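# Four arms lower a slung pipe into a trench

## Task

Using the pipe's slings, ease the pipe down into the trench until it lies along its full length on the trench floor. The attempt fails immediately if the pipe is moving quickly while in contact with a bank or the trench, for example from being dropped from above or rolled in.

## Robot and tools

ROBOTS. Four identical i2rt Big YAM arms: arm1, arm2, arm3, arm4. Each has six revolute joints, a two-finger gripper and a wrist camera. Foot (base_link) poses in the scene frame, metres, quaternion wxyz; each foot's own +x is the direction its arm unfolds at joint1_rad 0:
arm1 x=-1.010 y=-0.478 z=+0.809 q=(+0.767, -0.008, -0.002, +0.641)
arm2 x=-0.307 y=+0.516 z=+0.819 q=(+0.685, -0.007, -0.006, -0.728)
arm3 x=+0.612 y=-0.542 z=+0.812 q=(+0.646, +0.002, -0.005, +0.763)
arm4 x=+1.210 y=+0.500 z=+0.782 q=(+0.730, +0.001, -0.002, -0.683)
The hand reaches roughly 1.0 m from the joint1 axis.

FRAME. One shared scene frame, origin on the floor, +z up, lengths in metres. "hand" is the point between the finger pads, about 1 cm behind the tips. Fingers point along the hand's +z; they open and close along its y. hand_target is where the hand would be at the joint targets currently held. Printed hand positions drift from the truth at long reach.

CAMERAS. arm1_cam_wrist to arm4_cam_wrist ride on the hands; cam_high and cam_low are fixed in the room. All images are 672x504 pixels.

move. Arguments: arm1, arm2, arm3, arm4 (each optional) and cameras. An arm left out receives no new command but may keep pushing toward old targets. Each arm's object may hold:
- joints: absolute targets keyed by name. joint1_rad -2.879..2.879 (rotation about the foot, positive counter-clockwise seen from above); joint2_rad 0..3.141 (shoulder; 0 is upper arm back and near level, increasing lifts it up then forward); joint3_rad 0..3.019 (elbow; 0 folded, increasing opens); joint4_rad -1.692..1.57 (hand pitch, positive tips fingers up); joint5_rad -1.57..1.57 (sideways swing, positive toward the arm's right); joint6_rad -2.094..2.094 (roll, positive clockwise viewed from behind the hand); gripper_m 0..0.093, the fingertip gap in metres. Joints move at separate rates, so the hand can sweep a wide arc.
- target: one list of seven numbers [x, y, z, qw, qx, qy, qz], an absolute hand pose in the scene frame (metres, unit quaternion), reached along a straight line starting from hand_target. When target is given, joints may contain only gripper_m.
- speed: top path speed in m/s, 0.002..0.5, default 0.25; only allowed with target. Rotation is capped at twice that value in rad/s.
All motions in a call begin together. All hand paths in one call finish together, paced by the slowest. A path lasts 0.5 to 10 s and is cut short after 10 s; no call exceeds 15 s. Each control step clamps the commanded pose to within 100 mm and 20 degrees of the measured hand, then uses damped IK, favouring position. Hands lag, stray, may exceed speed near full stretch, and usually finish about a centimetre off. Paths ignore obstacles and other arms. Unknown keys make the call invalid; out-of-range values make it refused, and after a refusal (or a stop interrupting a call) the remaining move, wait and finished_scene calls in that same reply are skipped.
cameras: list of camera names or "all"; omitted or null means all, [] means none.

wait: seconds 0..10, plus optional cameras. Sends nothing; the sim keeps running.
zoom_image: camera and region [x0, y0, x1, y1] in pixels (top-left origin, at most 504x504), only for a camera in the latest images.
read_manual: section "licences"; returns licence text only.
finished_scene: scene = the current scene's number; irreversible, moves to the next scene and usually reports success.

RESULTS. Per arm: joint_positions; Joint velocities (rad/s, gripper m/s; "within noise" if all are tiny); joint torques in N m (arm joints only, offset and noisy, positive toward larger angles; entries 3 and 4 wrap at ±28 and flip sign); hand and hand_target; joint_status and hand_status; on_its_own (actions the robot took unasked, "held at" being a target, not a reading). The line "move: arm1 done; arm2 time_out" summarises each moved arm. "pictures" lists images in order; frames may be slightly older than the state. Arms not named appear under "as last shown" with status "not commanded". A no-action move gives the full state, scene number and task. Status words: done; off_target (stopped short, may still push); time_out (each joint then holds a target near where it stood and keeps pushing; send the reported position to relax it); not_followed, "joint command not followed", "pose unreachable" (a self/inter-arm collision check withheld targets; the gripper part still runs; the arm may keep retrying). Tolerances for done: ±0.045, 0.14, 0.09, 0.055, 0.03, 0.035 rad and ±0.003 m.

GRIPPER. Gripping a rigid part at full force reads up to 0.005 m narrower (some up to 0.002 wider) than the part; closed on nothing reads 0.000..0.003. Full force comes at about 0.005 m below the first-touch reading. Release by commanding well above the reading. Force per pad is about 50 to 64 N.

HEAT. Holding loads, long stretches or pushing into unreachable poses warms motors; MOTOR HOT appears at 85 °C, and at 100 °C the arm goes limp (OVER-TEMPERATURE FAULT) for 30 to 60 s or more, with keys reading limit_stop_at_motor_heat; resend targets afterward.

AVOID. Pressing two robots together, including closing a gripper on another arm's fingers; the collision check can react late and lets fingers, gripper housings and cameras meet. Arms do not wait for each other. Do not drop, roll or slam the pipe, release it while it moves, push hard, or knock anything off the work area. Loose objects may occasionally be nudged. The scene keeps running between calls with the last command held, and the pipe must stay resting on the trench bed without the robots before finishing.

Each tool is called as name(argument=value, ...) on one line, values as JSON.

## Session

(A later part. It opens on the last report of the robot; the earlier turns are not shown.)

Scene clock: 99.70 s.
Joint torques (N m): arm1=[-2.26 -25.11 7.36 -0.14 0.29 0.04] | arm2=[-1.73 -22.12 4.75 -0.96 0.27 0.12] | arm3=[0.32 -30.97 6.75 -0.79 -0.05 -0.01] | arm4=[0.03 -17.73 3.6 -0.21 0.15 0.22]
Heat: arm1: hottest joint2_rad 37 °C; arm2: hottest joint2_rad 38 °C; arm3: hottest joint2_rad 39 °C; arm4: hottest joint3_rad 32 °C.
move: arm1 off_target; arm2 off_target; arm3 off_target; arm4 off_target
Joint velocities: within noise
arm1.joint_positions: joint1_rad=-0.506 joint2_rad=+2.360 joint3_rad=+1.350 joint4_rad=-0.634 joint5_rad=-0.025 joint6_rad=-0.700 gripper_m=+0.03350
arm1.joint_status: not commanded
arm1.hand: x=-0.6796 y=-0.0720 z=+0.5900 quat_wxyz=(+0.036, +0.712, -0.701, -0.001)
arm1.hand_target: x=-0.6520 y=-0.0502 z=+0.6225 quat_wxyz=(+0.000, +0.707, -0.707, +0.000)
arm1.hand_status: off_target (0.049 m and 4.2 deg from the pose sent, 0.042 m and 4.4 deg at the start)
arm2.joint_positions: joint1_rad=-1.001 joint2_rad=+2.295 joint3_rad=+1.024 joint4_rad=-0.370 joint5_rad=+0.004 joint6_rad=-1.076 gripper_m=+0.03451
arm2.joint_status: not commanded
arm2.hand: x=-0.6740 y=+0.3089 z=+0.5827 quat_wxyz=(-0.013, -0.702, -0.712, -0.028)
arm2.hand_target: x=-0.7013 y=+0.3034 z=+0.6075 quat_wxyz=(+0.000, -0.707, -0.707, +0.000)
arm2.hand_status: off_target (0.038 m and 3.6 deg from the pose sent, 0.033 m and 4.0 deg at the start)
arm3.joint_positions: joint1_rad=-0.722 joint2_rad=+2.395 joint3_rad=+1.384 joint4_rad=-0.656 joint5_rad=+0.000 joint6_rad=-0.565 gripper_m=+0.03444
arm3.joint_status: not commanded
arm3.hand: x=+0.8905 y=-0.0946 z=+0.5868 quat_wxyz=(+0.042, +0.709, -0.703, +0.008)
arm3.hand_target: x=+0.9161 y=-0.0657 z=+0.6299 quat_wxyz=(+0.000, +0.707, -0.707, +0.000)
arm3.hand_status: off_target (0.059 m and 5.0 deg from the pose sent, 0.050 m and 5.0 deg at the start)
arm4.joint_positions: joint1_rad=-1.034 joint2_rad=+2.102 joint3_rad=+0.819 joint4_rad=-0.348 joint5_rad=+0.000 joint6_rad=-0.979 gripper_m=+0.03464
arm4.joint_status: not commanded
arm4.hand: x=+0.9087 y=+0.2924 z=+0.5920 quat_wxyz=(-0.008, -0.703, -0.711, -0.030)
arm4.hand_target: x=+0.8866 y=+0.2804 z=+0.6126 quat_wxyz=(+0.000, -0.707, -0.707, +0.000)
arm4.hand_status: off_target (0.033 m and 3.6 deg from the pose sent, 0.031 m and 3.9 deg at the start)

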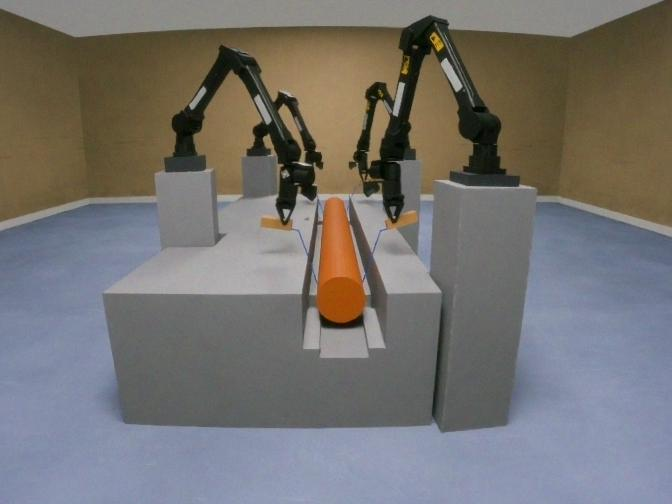

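move(arm1={"target": [-0.651, -0.049, 0.608, 0, 0.7071, -0.7071, 0], "speed": 0.018}, arm2={"target": [-0.702, 0.302, 0.594, 0, 0.7071, 0.7071, 0], "speed": 0.018}, arm3={"target": [0.917, -0.057, 0.616, 0, 0.7071, -0.7071, 0], "speed": 0.018}, arm4={"target": [0.886, 0.285, 0.598, 0, 0.7071, 0.7071, 0], "speed": 0.018}, cameras=["cam_low"])

zoom_image(camera="cam_low", region=[290, 160, 390, 260])

zoom_image(camera="cam_low", region=[290, 240, 400, 370])

Scene clock: 107.53 s.
Joint torques (N m): arm1=[-1.44 -24.88 7.06 -0.17 0.3 0.06] | arm2=[-1.67 -22.07 4.31 -0.9 0.36 0.14] | arm3=[0.73 -31.33 6.64 -0.84 -0.06 0.03] | arm4=[-0.79 -17.9 3.18 -0.16 0.19 0.09]
Heat: arm1: hottest joint2_rad 38 °C; arm2: hottest joint2_rad 37 °C; arm3: hottest joint2_rad 38 °C; arm4: hottest joint3_rad 32 °C.
move: arm1 off_target; arm2 off_target; arm3 off_target; arm4 off_target
Joint velocities: within noise
arm1.joint_positions: joint1_rad=-0.505 joint2_rad=+2.386 joint3_rad=+1.360 joint4_rad=-0.613 joint5_rad=-0.024 joint6_rad=-0.700 gripper_m=+0.03350
arm1.joint_status: not commanded
arm1.hand: x=-0.6785 y=-0.0708 z=+0.5783 quat_wxyz=(+0.034, +0.712, -0.701, -0.001)
arm1.hand_target: x=-0.6518 y=-0.0500 z=+0.6085 quat_wxyz=(+0.000, +0.707, -0.707, +0.000)
arm1.hand_status: off_target (0.046 m and 4.0 deg from the pose sent, 0.041 m and 4.2 deg at the start)
arm2.joint_positions: joint1_rad=-0.999 joint2_rad=+2.328 joint3_rad=+1.040 joint4_rad=-0.347 joint5_rad=+0.002 joint6_rad=-1.075 gripper_m=+0.03451
arm2.joint_status: not commanded
arm2.hand: x=-0.6761 y=+0.3064 z=+0.5707 quat_wxyz=(-0.013, -0.702, -0.712, -0.024)
arm2.hand_target: x=-0.7015 y=+0.3023 z=+0.5936 quat_wxyz=(+0.000, -0.707, -0.707, +0.000)
arm2.hand_status: off_target (0.035 m and 3.3 deg from the pose sent, 0.031 m and 3.6 deg at the start)
arm3.joint_positions: joint1_rad=-0.720 joint2_rad=+2.434 joint3_rad=+1.414 joint4_rad=-0.646 joint5_rad=+0.000 joint6_rad=-0.562 gripper_m=+0.03444
arm3.joint_status: not commanded
arm3.hand: x=+0.8923 y=-0.0897 z=+0.5720 quat_wxyz=(+0.042, +0.709, -0.704, +0.009)
arm3.hand_target: x=+0.9162 y=-0.0586 z=+0.6159 quat_wxyz=(+0.000, +0.707, -0.707, +0.000)
arm3.hand_status: off_target (0.060 m and 4.9 deg from the pose sent, 0.054 m and 5.0 deg at the start)
arm4.joint_positions: joint1_rad=-1.034 joint2_rad=+2.143 joint3_rad=+0.820 joint4_rad=-0.307 joint5_rad=+0.000 joint6_rad=-0.979 gripper_m=+0.03464
arm4.joint_status: not commanded
arm4.hand: x=+0.9109 y=+0.2938 z=+0.5777 quat_wxyz=(-0.008, -0.703, -0.710, -0.029)
arm4.hand_target: x=+0.8865 y=+0.2854 z=+0.5976 quat_wxyz=(+0.000, -0.707, -0.707, +0.000)
arm4.hand_status: off_target (0.033 m and 3.5 deg from the pose sent, 0.025 m and 3.6 deg at the start)

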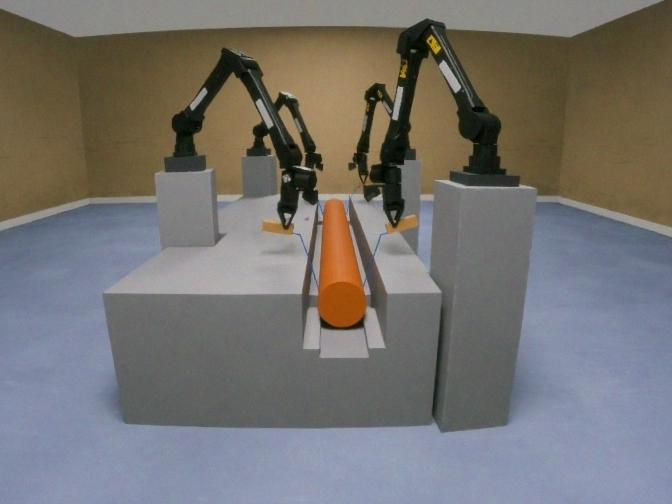

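Scaled by 5.040.

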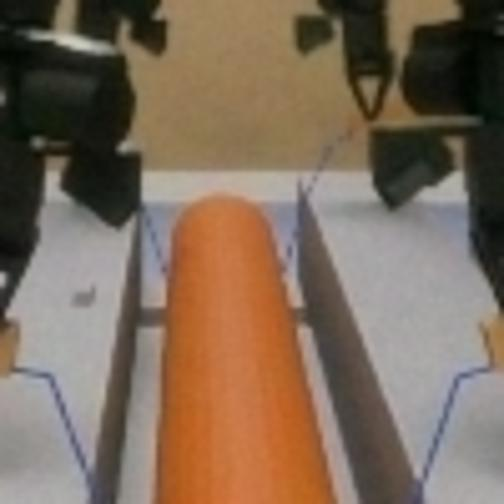

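Scaled by 3.877.

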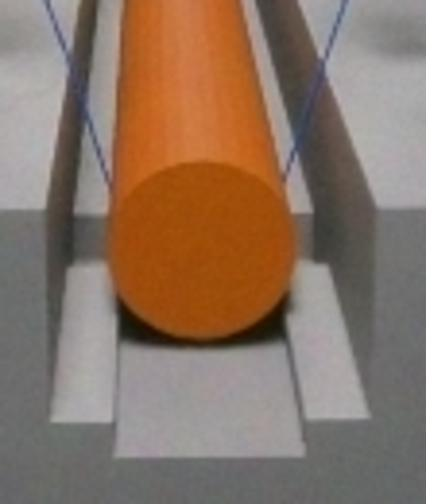

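move(arm1={"target": [-0.651, -0.049, 0.597, 0, 0.7071, -0.7071, 0], "speed": 0.015}, arm2={"target": [-0.702, 0.301, 0.583, 0, 0.7071, 0.7071, 0], "speed": 0.015}, arm3={"target": [0.917, -0.055, 0.606, 0, 0.7071, -0.7071, 0], "speed": 0.015}, arm4={"target": [0.886, 0.285, 0.587, 0, 0.7071, 0.7071, 0], "speed": 0.015}, cameras=["cam_low"])

zoom_image(camera="cam_low", region=[290, 160, 390, 260])

zoom_image(camera="cam_low", region=[290, 240, 400, 370])

Scene clock: 111.77 s.
Joint torques (N m): arm1=[-1.61 -24.35 7.04 -0.03 0.28 0.05] | arm2=[-1.73 -21.95 4.01 -0.85 0.4 0.15] | arm3=[0.67 -31.27 6.49 -0.83 -0.06 0.05] | arm4=[-0.67 -18.08 2.73 -0.08 0.18 0.09]
Heat: arm1: hottest joint2_rad 38 °C; arm2: hottest joint2_rad 37 °C; arm3: hottest joint2_rad 39 °C; arm4: hottest joint3_rad 31 °C.
move: arm1 off_target; arm2 off_target; arm3 off_target; arm4 off_target
Joint velocities: within noise
arm1.joint_positions: joint1_rad=-0.504 joint2_rad=+2.408 joint3_rad=+1.370 joint4_rad=-0.597 joint5_rad=-0.024 joint6_rad=-0.700 gripper_m=+0.03350
arm1.joint_status: not commanded
arm1.hand: x=-0.6776 y=-0.0693 z=+0.5690 quat_wxyz=(+0.032, +0.713, -0.701, -0.001)
arm1.hand_target: x=-0.6516 y=-0.0499 z=+0.5974 quat_wxyz=(+0.000, +0.707, -0.707, +0.000)
arm1.hand_status: off_target (0.044 m and 3.7 deg from the pose sent, 0.040 m and 4.0 deg at the start)
arm2.joint_positions: joint1_rad=-0.997 joint2_rad=+2.353 joint3_rad=+1.053 joint4_rad=-0.330 joint5_rad=+0.001 joint6_rad=-1.075 gripper_m=+0.03451
arm2.joint_status: not commanded
arm2.hand: x=-0.6776 y=+0.3044 z=+0.5614 quat_wxyz=(-0.013, -0.701, -0.713, -0.022)
arm2.hand_target: x=-0.7016 y=+0.3013 z=+0.5826 quat_wxyz=(+0.000, -0.707, -0.707, +0.000)
arm2.hand_status: off_target (0.033 m and 3.1 deg from the pose sent, 0.029 m and 3.3 deg at the start)
arm3.joint_positions: joint1_rad=-0.718 joint2_rad=+2.455 joint3_rad=+1.428 joint4_rad=-0.637 joint5_rad=+0.000 joint6_rad=-0.561 gripper_m=+0.03444
arm3.joint_status: not commanded
arm3.hand: x=+0.8927 y=-0.0871 z=+0.5634 quat_wxyz=(+0.041, +0.709, -0.704, +0.008)
arm3.hand_target: x=+0.9162 y=-0.0566 z=+0.6059 quat_wxyz=(+0.000, +0.707, -0.707, +0.000)
arm3.hand_status: off_target (0.059 m and 4.8 deg from the pose sent, 0.055 m and 5.0 deg at the start)
arm4.joint_positions: joint1_rad=-1.034 joint2_rad=+2.174 joint3_rad=+0.832 joint4_rad=-0.283 joint5_rad=+0.001 joint6_rad=-0.979 gripper_m=+0.03464
arm4.joint_status: not commanded
arm4.hand: x=+0.9089 y=+0.2925 z=+0.5675 quat_wxyz=(-0.007, -0.703, -0.710, -0.027)
arm4.hand_target: x=+0.8865 y=+0.2854 z=+0.5864 quat_wxyz=(+0.000, -0.707, -0.707, +0.000)
arm4.hand_status: off_target (0.031 m and 3.3 deg from the pose sent, 0.028 m and 3.5 deg at the start)

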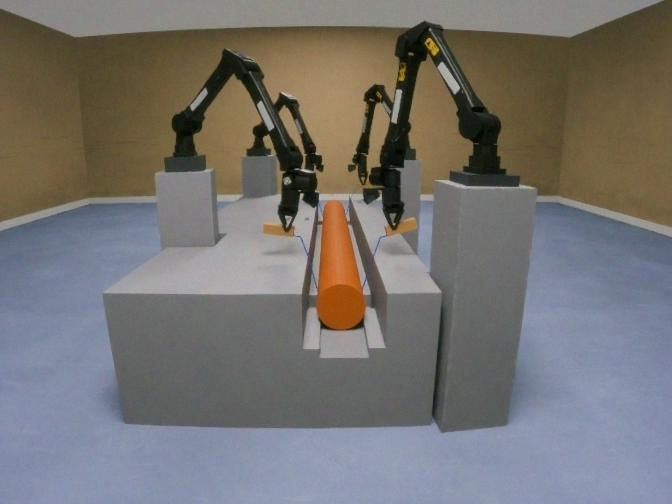

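Scaled by 5.040.

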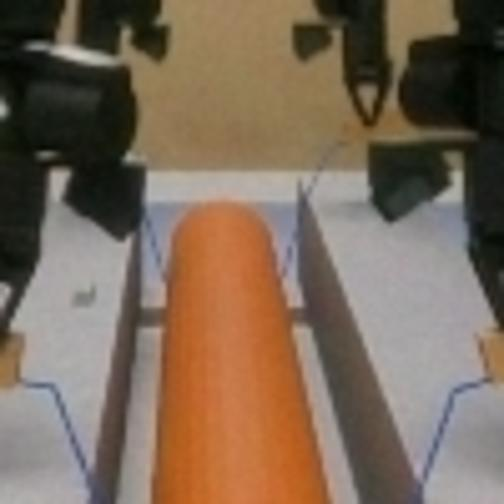

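Scaled by 3.877.

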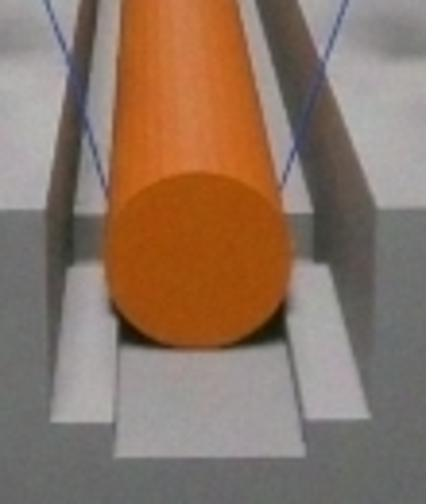

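move(arm1={"target": [-0.651, -0.050, 0.590, 0, 0.7071, -0.7071, 0], "speed": 0.015}, arm2={"target": [-0.702, 0.300, 0.576, 0, 0.7071, 0.7071, 0], "speed": 0.015}, arm3={"target": [0.917, -0.048, 0.604, 0, 0.7071, -0.7071, 0], "speed": 0.015}, arm4={"target": [0.886, 0.291, 0.585, 0, 0.7071, 0.7071, 0], "speed": 0.015}, cameras=["cam_low"])

zoom_image(camera="cam_low", region=[290, 160, 390, 260])

zoom_image(camera="cam_low", region=[290, 240, 400, 370])

Scene clock: 117.17 s.
Joint torques (N m): arm1=[-1.03 -24.82 6.91 -0.06 0.31 0.04] | arm2=[-1.55 -21.54 3.96 -0.79 0.42 0.16] | arm3=[0.79 -31.79 6.87 -1.26 -0.07 0.04] | arm4=[-1.55 -18.2 2.07 -0.05 0.23 -0.06]
Heat: arm1: hottest joint2_rad 39 °C; arm2: hottest joint2_rad 38 °C; arm3: hottest joint2_rad 38 °C; arm4: hottest joint2_rad 31 °C.
move: arm1 off_target; arm2 off_target; arm3 off_target; arm4 off_target
Joint velocities: within noise
arm1.joint_positions: joint1_rad=-0.504 joint2_rad=+2.420 joint3_rad=+1.374 joint4_rad=-0.585 joint5_rad=-0.024 joint6_rad=-0.700 gripper_m=+0.03350
arm1.joint_status: not commanded
arm1.hand: x=-0.6770 y=-0.0687 z=+0.5634 quat_wxyz=(+0.029, +0.713, -0.701, -0.001)
arm1.hand_target: x=-0.6515 y=-0.0509 z=+0.5904 quat_wxyz=(+0.000, +0.707, -0.707, +0.000)
arm1.hand_status: off_target (0.042 m and 3.5 deg from the pose sent, 0.039 m and 3.7 deg at the start)
arm2.joint_positions: joint1_rad=-0.996 joint2_rad=+2.366 joint3_rad=+1.060 joint4_rad=-0.322 joint5_rad=+0.001 joint6_rad=-1.074 gripper_m=+0.03451
arm2.joint_status: not commanded
arm2.hand: x=-0.6786 y=+0.3030 z=+0.5565 quat_wxyz=(-0.013, -0.701, -0.713, -0.021)
arm2.hand_target: x=-0.7015 y=+0.3002 z=+0.5757 quat_wxyz=(+0.000, -0.707, -0.707, +0.000)
arm2.hand_status: off_target (0.031 m and 2.9 deg from the pose sent, 0.029 m and 3.1 deg at the start)
arm3.joint_positions: joint1_rad=-0.714 joint2_rad=+2.471 joint3_rad=+1.445 joint4_rad=-0.635 joint5_rad=+0.000 joint6_rad=-0.555 gripper_m=+0.03444
arm3.joint_status: not commanded
arm3.hand: x=+0.8931 y=-0.0822 z=+0.5584 quat_wxyz=(+0.039, +0.709, -0.704, +0.008)
arm3.hand_target: x=+0.9161 y=-0.0497 z=+0.6037 quat_wxyz=(+0.000, +0.707, -0.707, +0.000)
arm3.hand_status: off_target (0.062 m and 4.6 deg from the pose sent, 0.061 m and 4.8 deg at the start)
arm4.joint_positions: joint1_rad=-1.035 joint2_rad=+2.178 joint3_rad=+0.832 joint4_rad=-0.272 joint5_rad=+0.001 joint6_rad=-0.979 gripper_m=+0.03464
arm4.joint_status: not commanded
arm4.hand: x=+0.9079 y=+0.2920 z=+0.5659 quat_wxyz=(-0.007, -0.703, -0.710, -0.024)
arm4.hand_target: x=+0.8864 y=+0.2913 z=+0.5843 quat_wxyz=(+0.001, -0.707, -0.707, +0.000)
arm4.hand_status: off_target (0.029 m and 2.9 deg from the pose sent, 0.029 m and 3.3 deg at the start)

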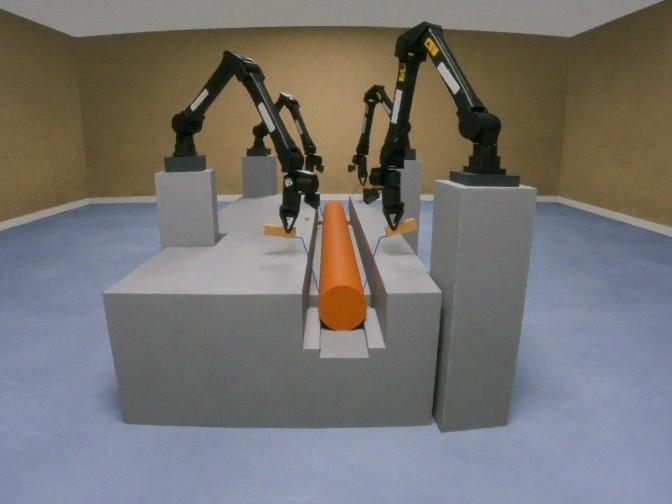

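Scaled by 5.040.

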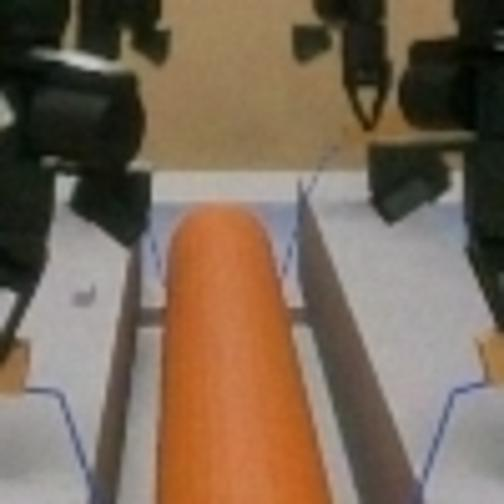

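Scaled by 3.877.

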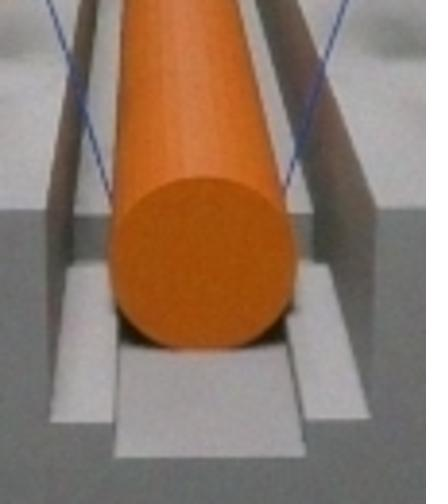

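move(arm1={"target": [-0.651, -0.050, 0.580, 0, 0.7071, -0.7071, 0], "speed": 0.015}, arm2={"target": [-0.702, 0.300, 0.565, 0, 0.7071, 0.7071, 0], "speed": 0.015}, arm3={"target": [0.917, -0.048, 0.592, 0, 0.7071, -0.7071, 0], "speed": 0.015}, arm4={"target": [0.886, 0.291, 0.572, 0, 0.7071, 0.7071, 0], "speed": 0.015}, cameras=["cam_low"])

zoom_image(camera="cam_low", region=[290, 240, 400, 370])

zoom_image(camera="cam_low", region=[290, 160, 390, 260])

Scene clock: 121.67 s.
Joint torques (N m): arm1=[-1.38 -23.18 7.05 0.28 0.22 0.01] | arm2=[-1.67 -20.01 4.41 -0.51 0.39 0.15] | arm3=[0.85 -29.63 7.06 -0.64 -0.07 0.04] | arm4=[-1.32 -16.21 2.74 0.21 0.19 -0.03]
Heat: arm1: hottest joint2_rad 39 °C; arm2: hottest joint2_rad 38 °C; arm3: hottest joint2_rad 39 °C; arm4: hottest joint2_rad 31 °C.
move: arm1 off_target; arm2 off_target; arm3 off_target; arm4 off_target
Joint velocities: within noise
arm1.joint_positions: joint1_rad=-0.504 joint2_rad=+2.420 joint3_rad=+1.379 joint4_rad=-0.583 joint5_rad=-0.023 joint6_rad=-0.700 gripper_m=+0.03350
arm1.joint_status: not commanded
arm1.hand: x=-0.6748 y=-0.0664 z=+0.5642 quat_wxyz=(+0.026, +0.713, -0.701, -0.001)
arm1.hand_target: x=-0.6513 y=-0.0507 z=+0.5809 quat_wxyz=(+0.000, +0.707, -0.707, +0.000)
arm1.hand_status: off_target (0.033 m and 3.1 deg from the pose sent, 0.036 m and 3.5 deg at the start)
arm2.joint_positions: joint1_rad=-0.996 joint2_rad=+2.377 joint3_rad=+1.066 joint4_rad=-0.312 joint5_rad=+0.002 joint6_rad=-1.074 gripper_m=+0.03451
arm2.joint_status: not commanded
arm2.hand: x=-0.6803 y=+0.3022 z=+0.5527 quat_wxyz=(-0.012, -0.701, -0.713, -0.018)
arm2.hand_target: x=-0.7016 y=+0.3002 z=+0.5651 quat_wxyz=(+0.000, -0.707, -0.707, +0.000)
arm2.hand_status: off_target (0.025 m and 2.7 deg from the pose sent, 0.025 m and 2.9 deg at the start)
arm3.joint_positions: joint1_rad=-0.714 joint2_rad=+2.471 joint3_rad=+1.454 joint4_rad=-0.635 joint5_rad=+0.000 joint6_rad=-0.554 gripper_m=+0.03444
arm3.joint_status: not commanded
arm3.hand: x=+0.8957 y=-0.0779 z=+0.5601 quat_wxyz=(+0.035, +0.709, -0.705, +0.007)
arm3.hand_target: x=+0.9164 y=-0.0494 z=+0.5924 quat_wxyz=(+0.000, +0.707, -0.707, +0.000)
arm3.hand_status: off_target (0.049 m and 4.1 deg from the pose sent, 0.053 m and 4.6 deg at the start)
arm4.joint_positions: joint1_rad=-1.040 joint2_rad=+2.192 joint3_rad=+0.832 joint4_rad=-0.252 joint5_rad=+0.001 joint6_rad=-0.981 gripper_m=+0.03464
arm4.joint_status: not commanded
arm4.hand: x=+0.9067 y=+0.2935 z=+0.5609 quat_wxyz=(-0.006, -0.705, -0.709, -0.021)
arm4.hand_target: x=+0.8863 y=+0.2912 z=+0.5720 quat_wxyz=(+0.000, -0.707, -0.707, +0.000)
arm4.hand_status: off_target (0.024 m and 2.5 deg from the pose sent, 0.023 m and 2.9 deg at the start)

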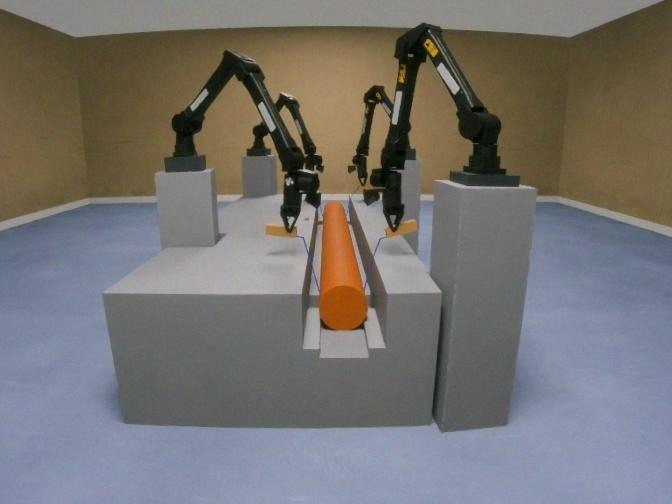

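Scaled by 3.877.

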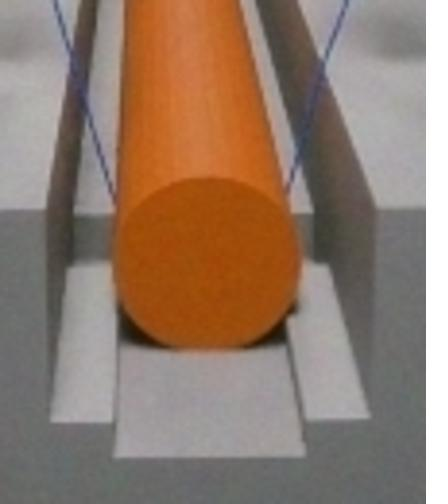

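Scaled by 5.040.

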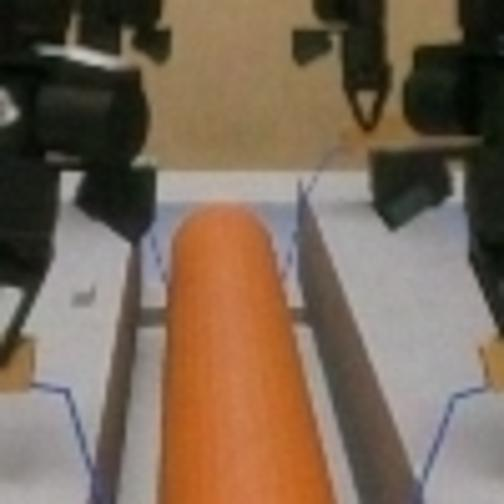

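move(arm1={"target": [-0.651, -0.052, 0.566, 0, 0.7071, -0.7071, 0], "speed": 0.015}, arm2={"target": [-0.702, 0.302, 0.552, 0, 0.7071, 0.7071, 0], "speed": 0.015}, arm3={"target": [0.917, -0.054, 0.577, 0, 0.7071, -0.7071, 0], "speed": 0.015}, arm4={"target": [0.886, 0.292, 0.558, 0, 0.7071, 0.7071, 0], "speed": 0.015}, cameras=[])

move(arm1={"target": [-0.651, -0.054, 0.552, 0, 0.7071, -0.7071, 0], "speed": 0.02}, arm2={"target": [-0.702, 0.303, 0.538, 0, 0.7071, 0.7071, 0], "speed": 0.02}, arm3={"target": [0.917, -0.060, 0.562, 0, 0.7071, -0.7071, 0], "speed": 0.02}, arm4={"target": [0.886, 0.294, 0.544, 0, 0.7071, 0.7071, 0], "speed": 0.02}, cameras=["cam_low"])

zoom_image(camera="cam_low", region=[290, 240, 400, 370])

zoom_image(camera="cam_low", region=[290, 160, 390, 260])

Scene clock: 131.80 s.
Joint torques (N m): arm1=[-1.14 -20.72 7.06 0.83 0.1 0.02] | arm2=[-2.02 -18.67 4.66 -0.31 0.21 0.1] | arm3=[0.38 -27.34 6.67 0.14 -0.05 -0.02] | arm4=[-0.91 -14.39 2.91 0.51 0.17 -0.02]
Heat: arm1: hottest joint2_rad 39 °C; arm2: hottest joint2_rad 38 °C; arm3: hottest joint2_rad 40 °C; arm4: hottest joint2_rad 31 °C.
move: arm1 off_target; arm2 off_target; arm3 off_target; arm4 off_target
Joint velocities: within noise
arm1.joint_positions: joint1_rad=-0.505 joint2_rad=+2.420 joint3_rad=+1.387 joint4_rad=-0.573 joint5_rad=-0.020 joint6_rad=-0.700 gripper_m=+0.03350
arm1.joint_status: not commanded
arm1.hand: x=-0.6695 y=-0.0611 z=+0.5657 quat_wxyz=(+0.017, +0.713, -0.701, +0.000)
arm1.hand_target: x=-0.6512 y=-0.0526 z=+0.5667 quat_wxyz=(+0.000, +0.707, -0.707, +0.000)
arm1.hand_status: off_target (0.021 m and 2.1 deg from the pose sent, 0.028 m and 3.1 deg at the start)
arm2.joint_positions: joint1_rad=-0.996 joint2_rad=+2.392 joint3_rad=+1.073 joint4_rad=-0.294 joint5_rad=+0.006 joint6_rad=-1.074 gripper_m=+0.03451
arm2.joint_status: not commanded
arm2.hand: x=-0.6825 y=+0.3017 z=+0.5468 quat_wxyz=(-0.008, -0.701, -0.713, -0.015)
arm2.hand_target: x=-0.7017 y=+0.3022 z=+0.5523 quat_wxyz=(+0.000, -0.707, -0.707, +0.000)
arm2.hand_status: off_target (0.020 m and 2.2 deg from the pose sent, 0.022 m and 2.6 deg at the start)
arm3.joint_positions: joint1_rad=-0.714 joint2_rad=+2.471 joint3_rad=+1.454 joint4_rad=-0.623 joint5_rad=+0.000 joint6_rad=-0.554 gripper_m=+0.03444
arm3.joint_status: not commanded
arm3.hand: x=+0.8972 y=-0.0754 z=+0.5599 quat_wxyz=(+0.029, +0.709, -0.705, +0.006)
arm3.hand_target: x=+0.9167 y=-0.0550 z=+0.5777 quat_wxyz=(+0.000, +0.707, -0.707, +0.000)
arm3.hand_status: off_target (0.034 m and 3.4 deg from the pose sent, 0.036 m and 4.1 deg at the start)
arm4.joint_positions: joint1_rad=-1.049 joint2_rad=+2.212 joint3_rad=+0.838 joint4_rad=-0.228 joint5_rad=+0.001 joint6_rad=-0.986 gripper_m=+0.03464
arm4.joint_status: not commanded
arm4.hand: x=+0.9026 y=+0.2948 z=+0.5541 quat_wxyz=(-0.005, -0.706, -0.708, -0.016)
arm4.hand_target: x=+0.8861 y=+0.2921 z=+0.5582 quat_wxyz=(+0.000, -0.707, -0.707, +0.000)
arm4.hand_status: off_target (0.017 m and 1.9 deg from the pose sent, 0.021 m and 2.5 deg at the start)

Scene clock: 133.13 s.
Joint torques (N m): arm1=[-1.03 -19.37 6.82 0.87 0.07 -0.03] | arm2=[-1.49 -17.55 4.81 0.05 -0.06 0.08] | arm3=[0.44 -25.05 6.39 0.25 -0.05 -0.08] | arm4=[-0.38 -13.68 2.82 0.64 0.11 0]
Heat: arm1: hottest joint2_rad 39 °C; arm2: hottest joint2_rad 38 °C; arm3: hottest joint2_rad 40 °C; arm4: hottest joint2_rad 31 °C.
move: arm1 off_target; arm2 off_target; arm3 off_target; arm4 off_target
Joint velocities: within noise
arm1.joint_positions: joint1_rad=-0.513 joint2_rad=+2.428 joint3_rad=+1.400 joint4_rad=-0.553 joint5_rad=-0.019 joint6_rad=-0.700 gripper_m=+0.03350
arm1.joint_status: not commanded
arm1.hand: x=-0.6605 y=-0.0570 z=+0.5638 quat_wxyz=(+0.005, +0.710, -0.704, -0.001)
arm1.hand_target: x=-0.6513 y=-0.0544 z=+0.5525 quat_wxyz=(+0.000, +0.707, -0.707, +0.000)
arm1.hand_status: off_target (0.016 m and 0.8 deg from the pose sent, 0.024 m and 2.1 deg at the start)
arm2.joint_positions: joint1_rad=-1.005 joint2_rad=+2.415 joint3_rad=+1.085 joint4_rad=-0.282 joint5_rad=+0.012 joint6_rad=-1.074 gripper_m=+0.03451
arm2.joint_status: not commanded
arm2.hand: x=-0.6857 y=+0.3054 z=+0.5382 quat_wxyz=(-0.005, -0.704, -0.710, -0.015)
arm2.hand_target: x=-0.7019 y=+0.3032 z=+0.5385 quat_wxyz=(+0.000, -0.707, -0.707, +0.000)
arm2.hand_status: off_target (0.016 m and 1.9 deg from the pose sent, 0.021 m and 2.2 deg at the start)
arm3.joint_positions: joint1_rad=-0.719 joint2_rad=+2.471 joint3_rad=+1.454 joint4_rad=-0.596 joint5_rad=+0.000 joint6_rad=-0.556 gripper_m=+0.03444
arm3.joint_status: not commanded
arm3.hand: x=+0.9032 y=-0.0713 z=+0.5595 quat_wxyz=(+0.016, +0.708, -0.706, +0.003)
arm3.hand_target: x=+0.9168 y=-0.0605 z=+0.5623 quat_wxyz=(+0.000, +0.707, -0.707, +0.000)
arm3.hand_status: off_target (0.018 m and 1.8 deg from the pose sent, 0.025 m and 3.4 deg at the start)
arm4.joint_positions: joint1_rad=-1.059 joint2_rad=+2.243 joint3_rad=+0.846 joint4_rad=-0.202 joint5_rad=+0.002 joint6_rad=-0.991 gripper_m=+0.03464
arm4.joint_status: not commanded
arm4.hand: x=+0.9001 y=+0.2976 z=+0.5438 quat_wxyz=(-0.004, -0.708, -0.706, -0.014)
arm4.hand_target: x=+0.8861 y=+0.2942 z=+0.5443 quat_wxyz=(+0.000, -0.707, -0.707, +0.000)
arm4.hand_status: off_target (0.015 m and 1.7 deg from the pose sent, 0.020 m and 1.9 deg at the start)

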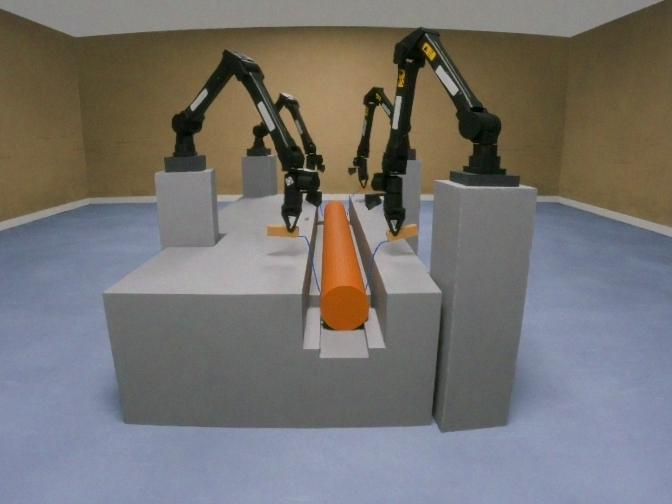

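Scaled by 3.877.

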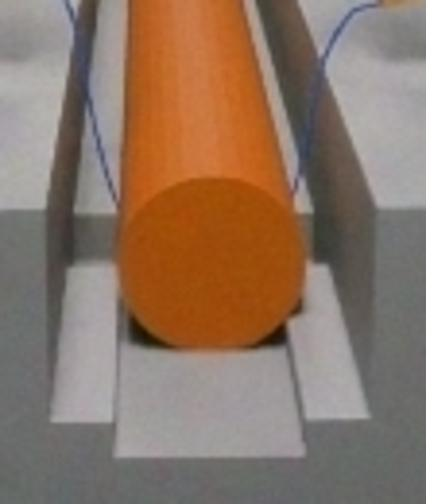

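Scaled by 5.040.

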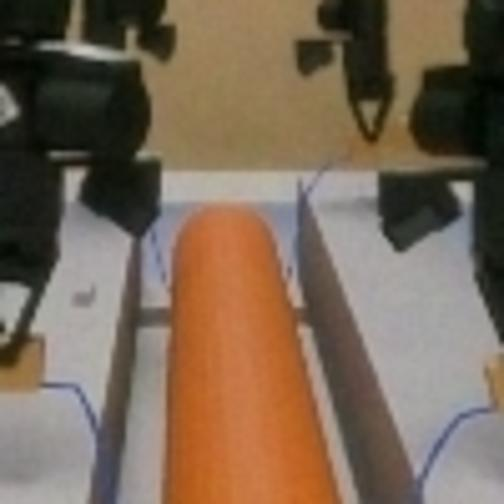

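move(arm1={"target": [-0.653, -0.090, 0.515, 0, 0.7071, -0.7071, 0], "speed": 0.05}, arm2={"target": [-0.698, 0.293, 0.510, 0, 0.7071, 0.7071, 0], "speed": 0.05}, arm3={"target": [0.915, -0.092, 0.515, 0, 0.7071, -0.7071, 0], "speed": 0.05}, arm4={"target": [0.888, 0.288, 0.510, 0, 0.7071, 0.7071, 0], "speed": 0.05}, cameras=["cam_low"])

zoom_image(camera="cam_low", region=[250, 230, 430, 370])

zoom_image(camera="cam_low", region=[290, 160, 390, 260])

Scene clock: 145.10 s.
Joint torques (N m): arm1=[-1.03 -19.19 3.75 0.99 0.02 -0.09] | arm2=[0.26 -17.9 4.25 0.03 -0.1 0.24] | arm3=[0.44 -24.18 3.77 0.4 -0.06 -0.08] | arm4=[0.67 -14.15 2.14 0.68 0.1 0.17]
Heat: arm1: hottest joint2_rad 38 °C; arm2: hottest joint2_rad 37 °C; arm3: hottest joint2_rad 40 °C; arm4: hottest joint2_rad 31 °C.
move: arm1 off_target; arm2 off_target; arm3 done; arm4 off_target
Joint velocities: within noise
arm1.joint_positions: joint1_rad=-0.554 joint2_rad=+2.483 joint3_rad=+1.374 joint4_rad=-0.445 joint5_rad=-0.019 joint6_rad=-0.729 gripper_m=+0.03350
arm1.joint_status: not commanded
arm1.hand: x=-0.6497 y=-0.0795 z=+0.5307 quat_wxyz=(-0.009, +0.706, -0.708, -0.002)
arm1.hand_target: x=-0.6535 y=-0.0902 z=+0.5156 quat_wxyz=(+0.000, +0.707, -0.707, +0.000)
arm1.hand_status: off_target (0.019 m and 1.1 deg from the pose sent, 0.059 m and 0.8 deg at the start)
arm2.joint_positions: joint1_rad=-1.005 joint2_rad=+2.490 joint3_rad=+1.127 joint4_rad=-0.248 joint5_rad=+0.012 joint6_rad=-1.063 gripper_m=+0.03451
arm2.joint_status: not commanded
arm2.hand: x=-0.6875 y=+0.3039 z=+0.5102 quat_wxyz=(-0.005, -0.708, -0.706, -0.014)
arm2.hand_target: x=-0.6978 y=+0.2931 z=+0.5104 quat_wxyz=(+0.000, -0.707, -0.707, +0.000)
arm2.hand_status: off_target (0.015 m and 1.8 deg from the pose sent, 0.033 m and 1.9 deg at the start)
arm3.joint_positions: joint1_rad=-0.748 joint2_rad=+2.534 joint3_rad=+1.432 joint4_rad=-0.477 joint5_rad=+0.000 joint6_rad=-0.584 gripper_m=+0.03444
arm3.joint_status: not commanded
arm3.hand: x=+0.9118 y=-0.0874 z=+0.5214 quat_wxyz=(-0.001, +0.707, -0.707, -0.001)
arm3.hand_target: x=+0.9150 y=-0.0920 z=+0.5152 quat_wxyz=(+0.000, +0.707, -0.707, +0.000)
arm3.hand_status: done (0.009 m and 0.2 deg from the pose sent, 0.051 m and 1.8 deg at the start)
arm4.joint_positions: joint1_rad=-1.059 joint2_rad=+2.345 joint3_rad=+0.891 joint4_rad=-0.143 joint5_rad=+0.002 joint6_rad=-0.991 gripper_m=+0.03464
arm4.joint_status: not commanded
arm4.hand: x=+0.8980 y=+0.2960 z=+0.5096 quat_wxyz=(-0.004, -0.708, -0.706, -0.014)
arm4.hand_target: x=+0.8882 y=+0.2881 z=+0.5103 quat_wxyz=(+0.000, -0.707, -0.707, +0.000)
arm4.hand_status: off_target (0.013 m and 1.7 deg from the pose sent, 0.037 m and 1.7 deg at the start)

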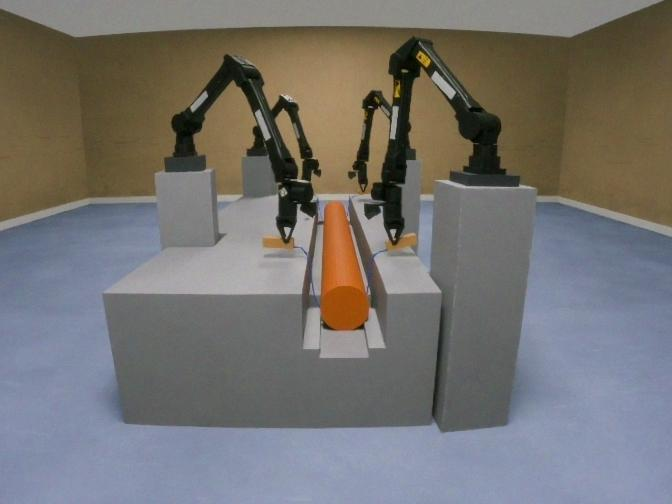

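Scaled by 2.800.

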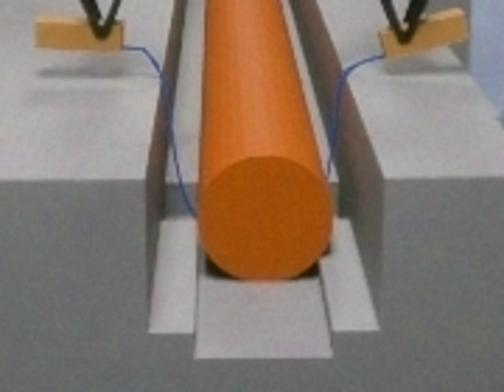

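Scaled by 5.040.

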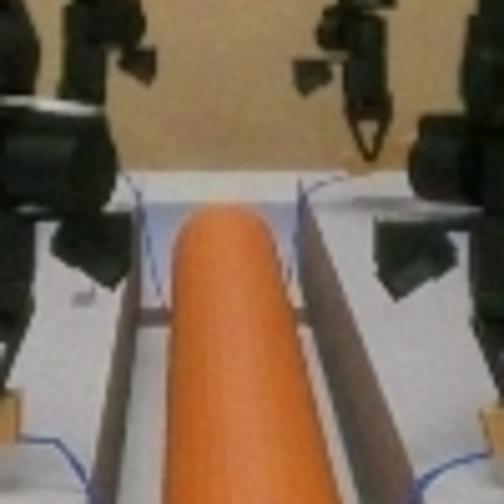

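move(arm1={"target": [-0.656, -0.113, 0.476, 0, 0.7071, -0.7071, 0], "speed": 0.04}, arm2={"target": [-0.694, 0.268, 0.486, 0, 0.7071, 0.7071, 0], "speed": 0.04}, arm3={"target": [0.914, -0.114, 0.482, 0, 0.7071, -0.7071, 0], "speed": 0.04}, arm4={"target": [0.889, 0.272, 0.486, 0, 0.7071, 0.7071, 0], "speed": 0.04}, cameras=["all"])

Scene clock: 155.43 s.
Joint torques (N m): arm1=[-1.03 -19.43 3.1 1.03 0.08 -0.04] | arm2=[1.03 -17.08 5.19 0.06 -0.2 0.25] | arm3=[0.44 -23.59 3.14 0.39 -0.05 -0.07] | arm4=[1.49 -13.27 2.78 0.81 0.05 0.33]
Heat: arm1: hottest joint2_rad 38 °C; arm2: hottest joint2_rad 36 °C; arm3: hottest joint2_rad 38 °C; arm4: hottest joint2_rad 31 °C.
move: arm1 off_target; arm2 off_target; arm3 done; arm4 off_target
Joint velocities: within noise
arm1.joint_positions: joint1_rad=-0.578 joint2_rad=+2.558 joint3_rad=+1.364 joint4_rad=-0.359 joint5_rad=-0.019 joint6_rad=-0.754 gripper_m=+0.03350
arm1.joint_status: not commanded
arm1.hand: x=-0.6510 y=-0.1004 z=+0.4918 quat_wxyz=(-0.011, +0.707, -0.707, -0.002)
arm1.hand_target: x=-0.6563 y=-0.1131 z=+0.4767 quat_wxyz=(+0.000, +0.707, -0.707, +0.000)
arm1.hand_status: off_target (0.021 m and 1.2 deg from the pose sent, 0.064 m and 1.1 deg at the start)
arm2.joint_positions: joint1_rad=-0.964 joint2_rad=+2.546 joint3_rad=+1.179 joint4_rad=-0.243 joint5_rad=+0.014 joint6_rad=-1.017 gripper_m=+0.03451
arm2.joint_status: not commanded
arm2.hand: x=-0.6863 y=+0.2840 z=+0.4911 quat_wxyz=(-0.003, -0.710, -0.704, -0.014)
arm2.hand_target: x=-0.6936 y=+0.2682 z=+0.4866 quat_wxyz=(+0.000, -0.707, -0.707, +0.000)
arm2.hand_status: off_target (0.019 m and 1.7 deg from the pose sent, 0.044 m and 1.8 deg at the start)
arm3.joint_positions: joint1_rad=-0.770 joint2_rad=+2.590 joint3_rad=+1.413 joint4_rad=-0.398 joint5_rad=+0.000 joint6_rad=-0.606 gripper_m=+0.03444
arm3.joint_status: not commanded
arm3.hand: x=+0.9119 y=-0.1075 z=+0.4893 quat_wxyz=(-0.002, +0.708, -0.707, -0.002)
arm3.hand_target: x=+0.9139 y=-0.1140 z=+0.4821 quat_wxyz=(+0.000, +0.707, -0.707, +0.000)
arm3.hand_status: done (0.010 m and 0.3 deg from the pose sent, 0.047 m and 0.2 deg at the start)
arm4.joint_positions: joint1_rad=-1.037 joint2_rad=+2.402 joint3_rad=+0.935 joint4_rad=-0.127 joint5_rad=+0.003 joint6_rad=-0.970 gripper_m=+0.03464
arm4.joint_status: not commanded
arm4.hand: x=+0.8960 y=+0.2848 z=+0.4911 quat_wxyz=(-0.003, -0.707, -0.707, -0.013)
arm4.hand_target: x=+0.8893 y=+0.2723 z=+0.4864 quat_wxyz=(+0.000, -0.707, -0.707, +0.000)
arm4.hand_status: off_target (0.015 m and 1.5 deg from the pose sent, 0.035 m and 1.6 deg at the start)
pictures: arm1_cam_wrist, arm2_cam_wrist, arm3_cam_wrist, arm4_cam_wrist, cam_high, cam_low

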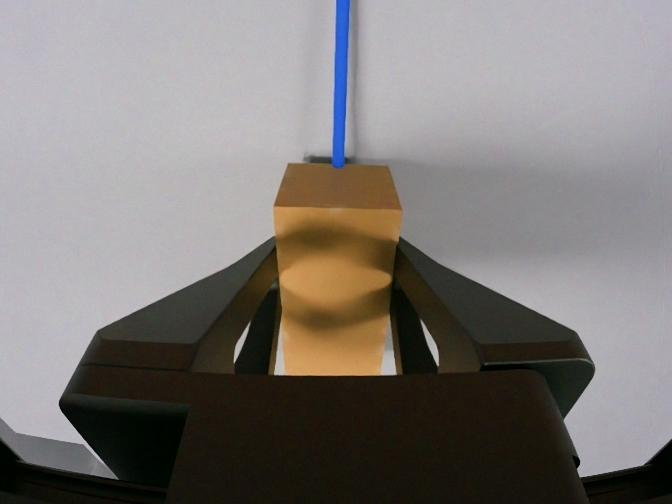

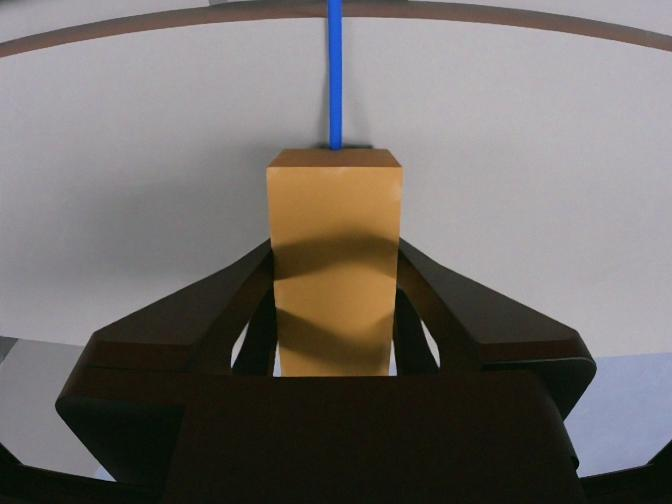

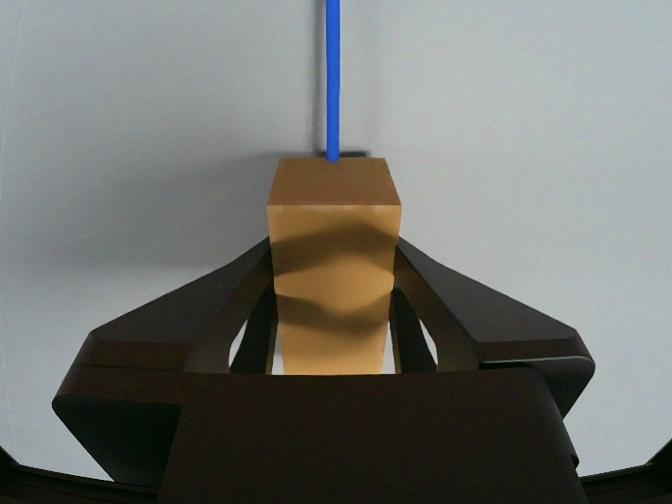

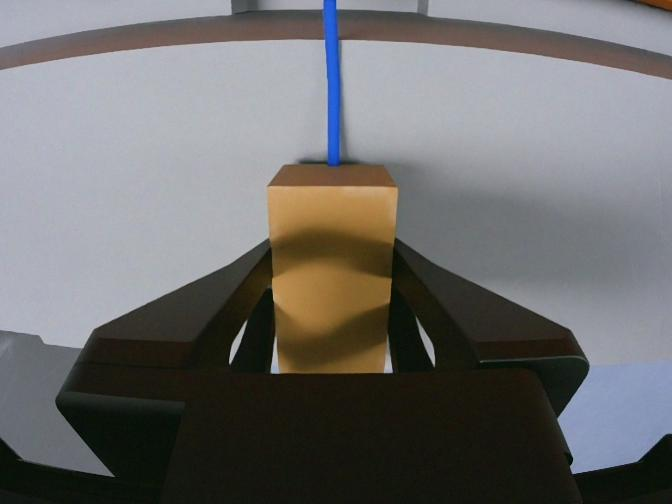

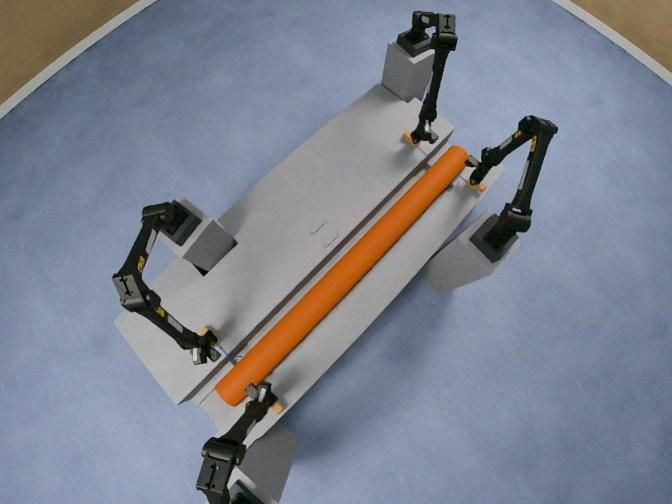

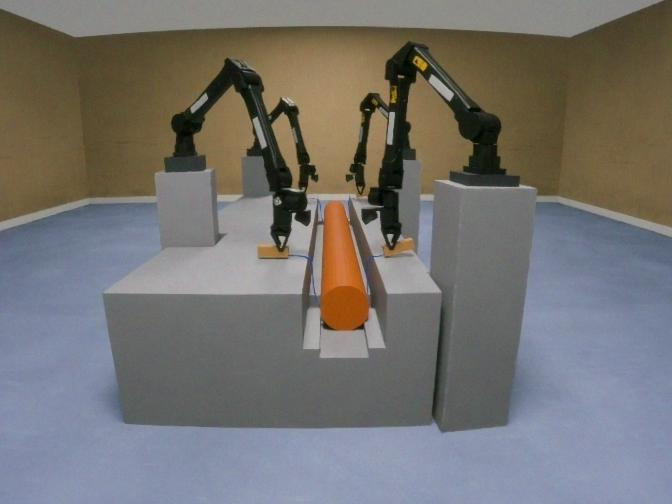

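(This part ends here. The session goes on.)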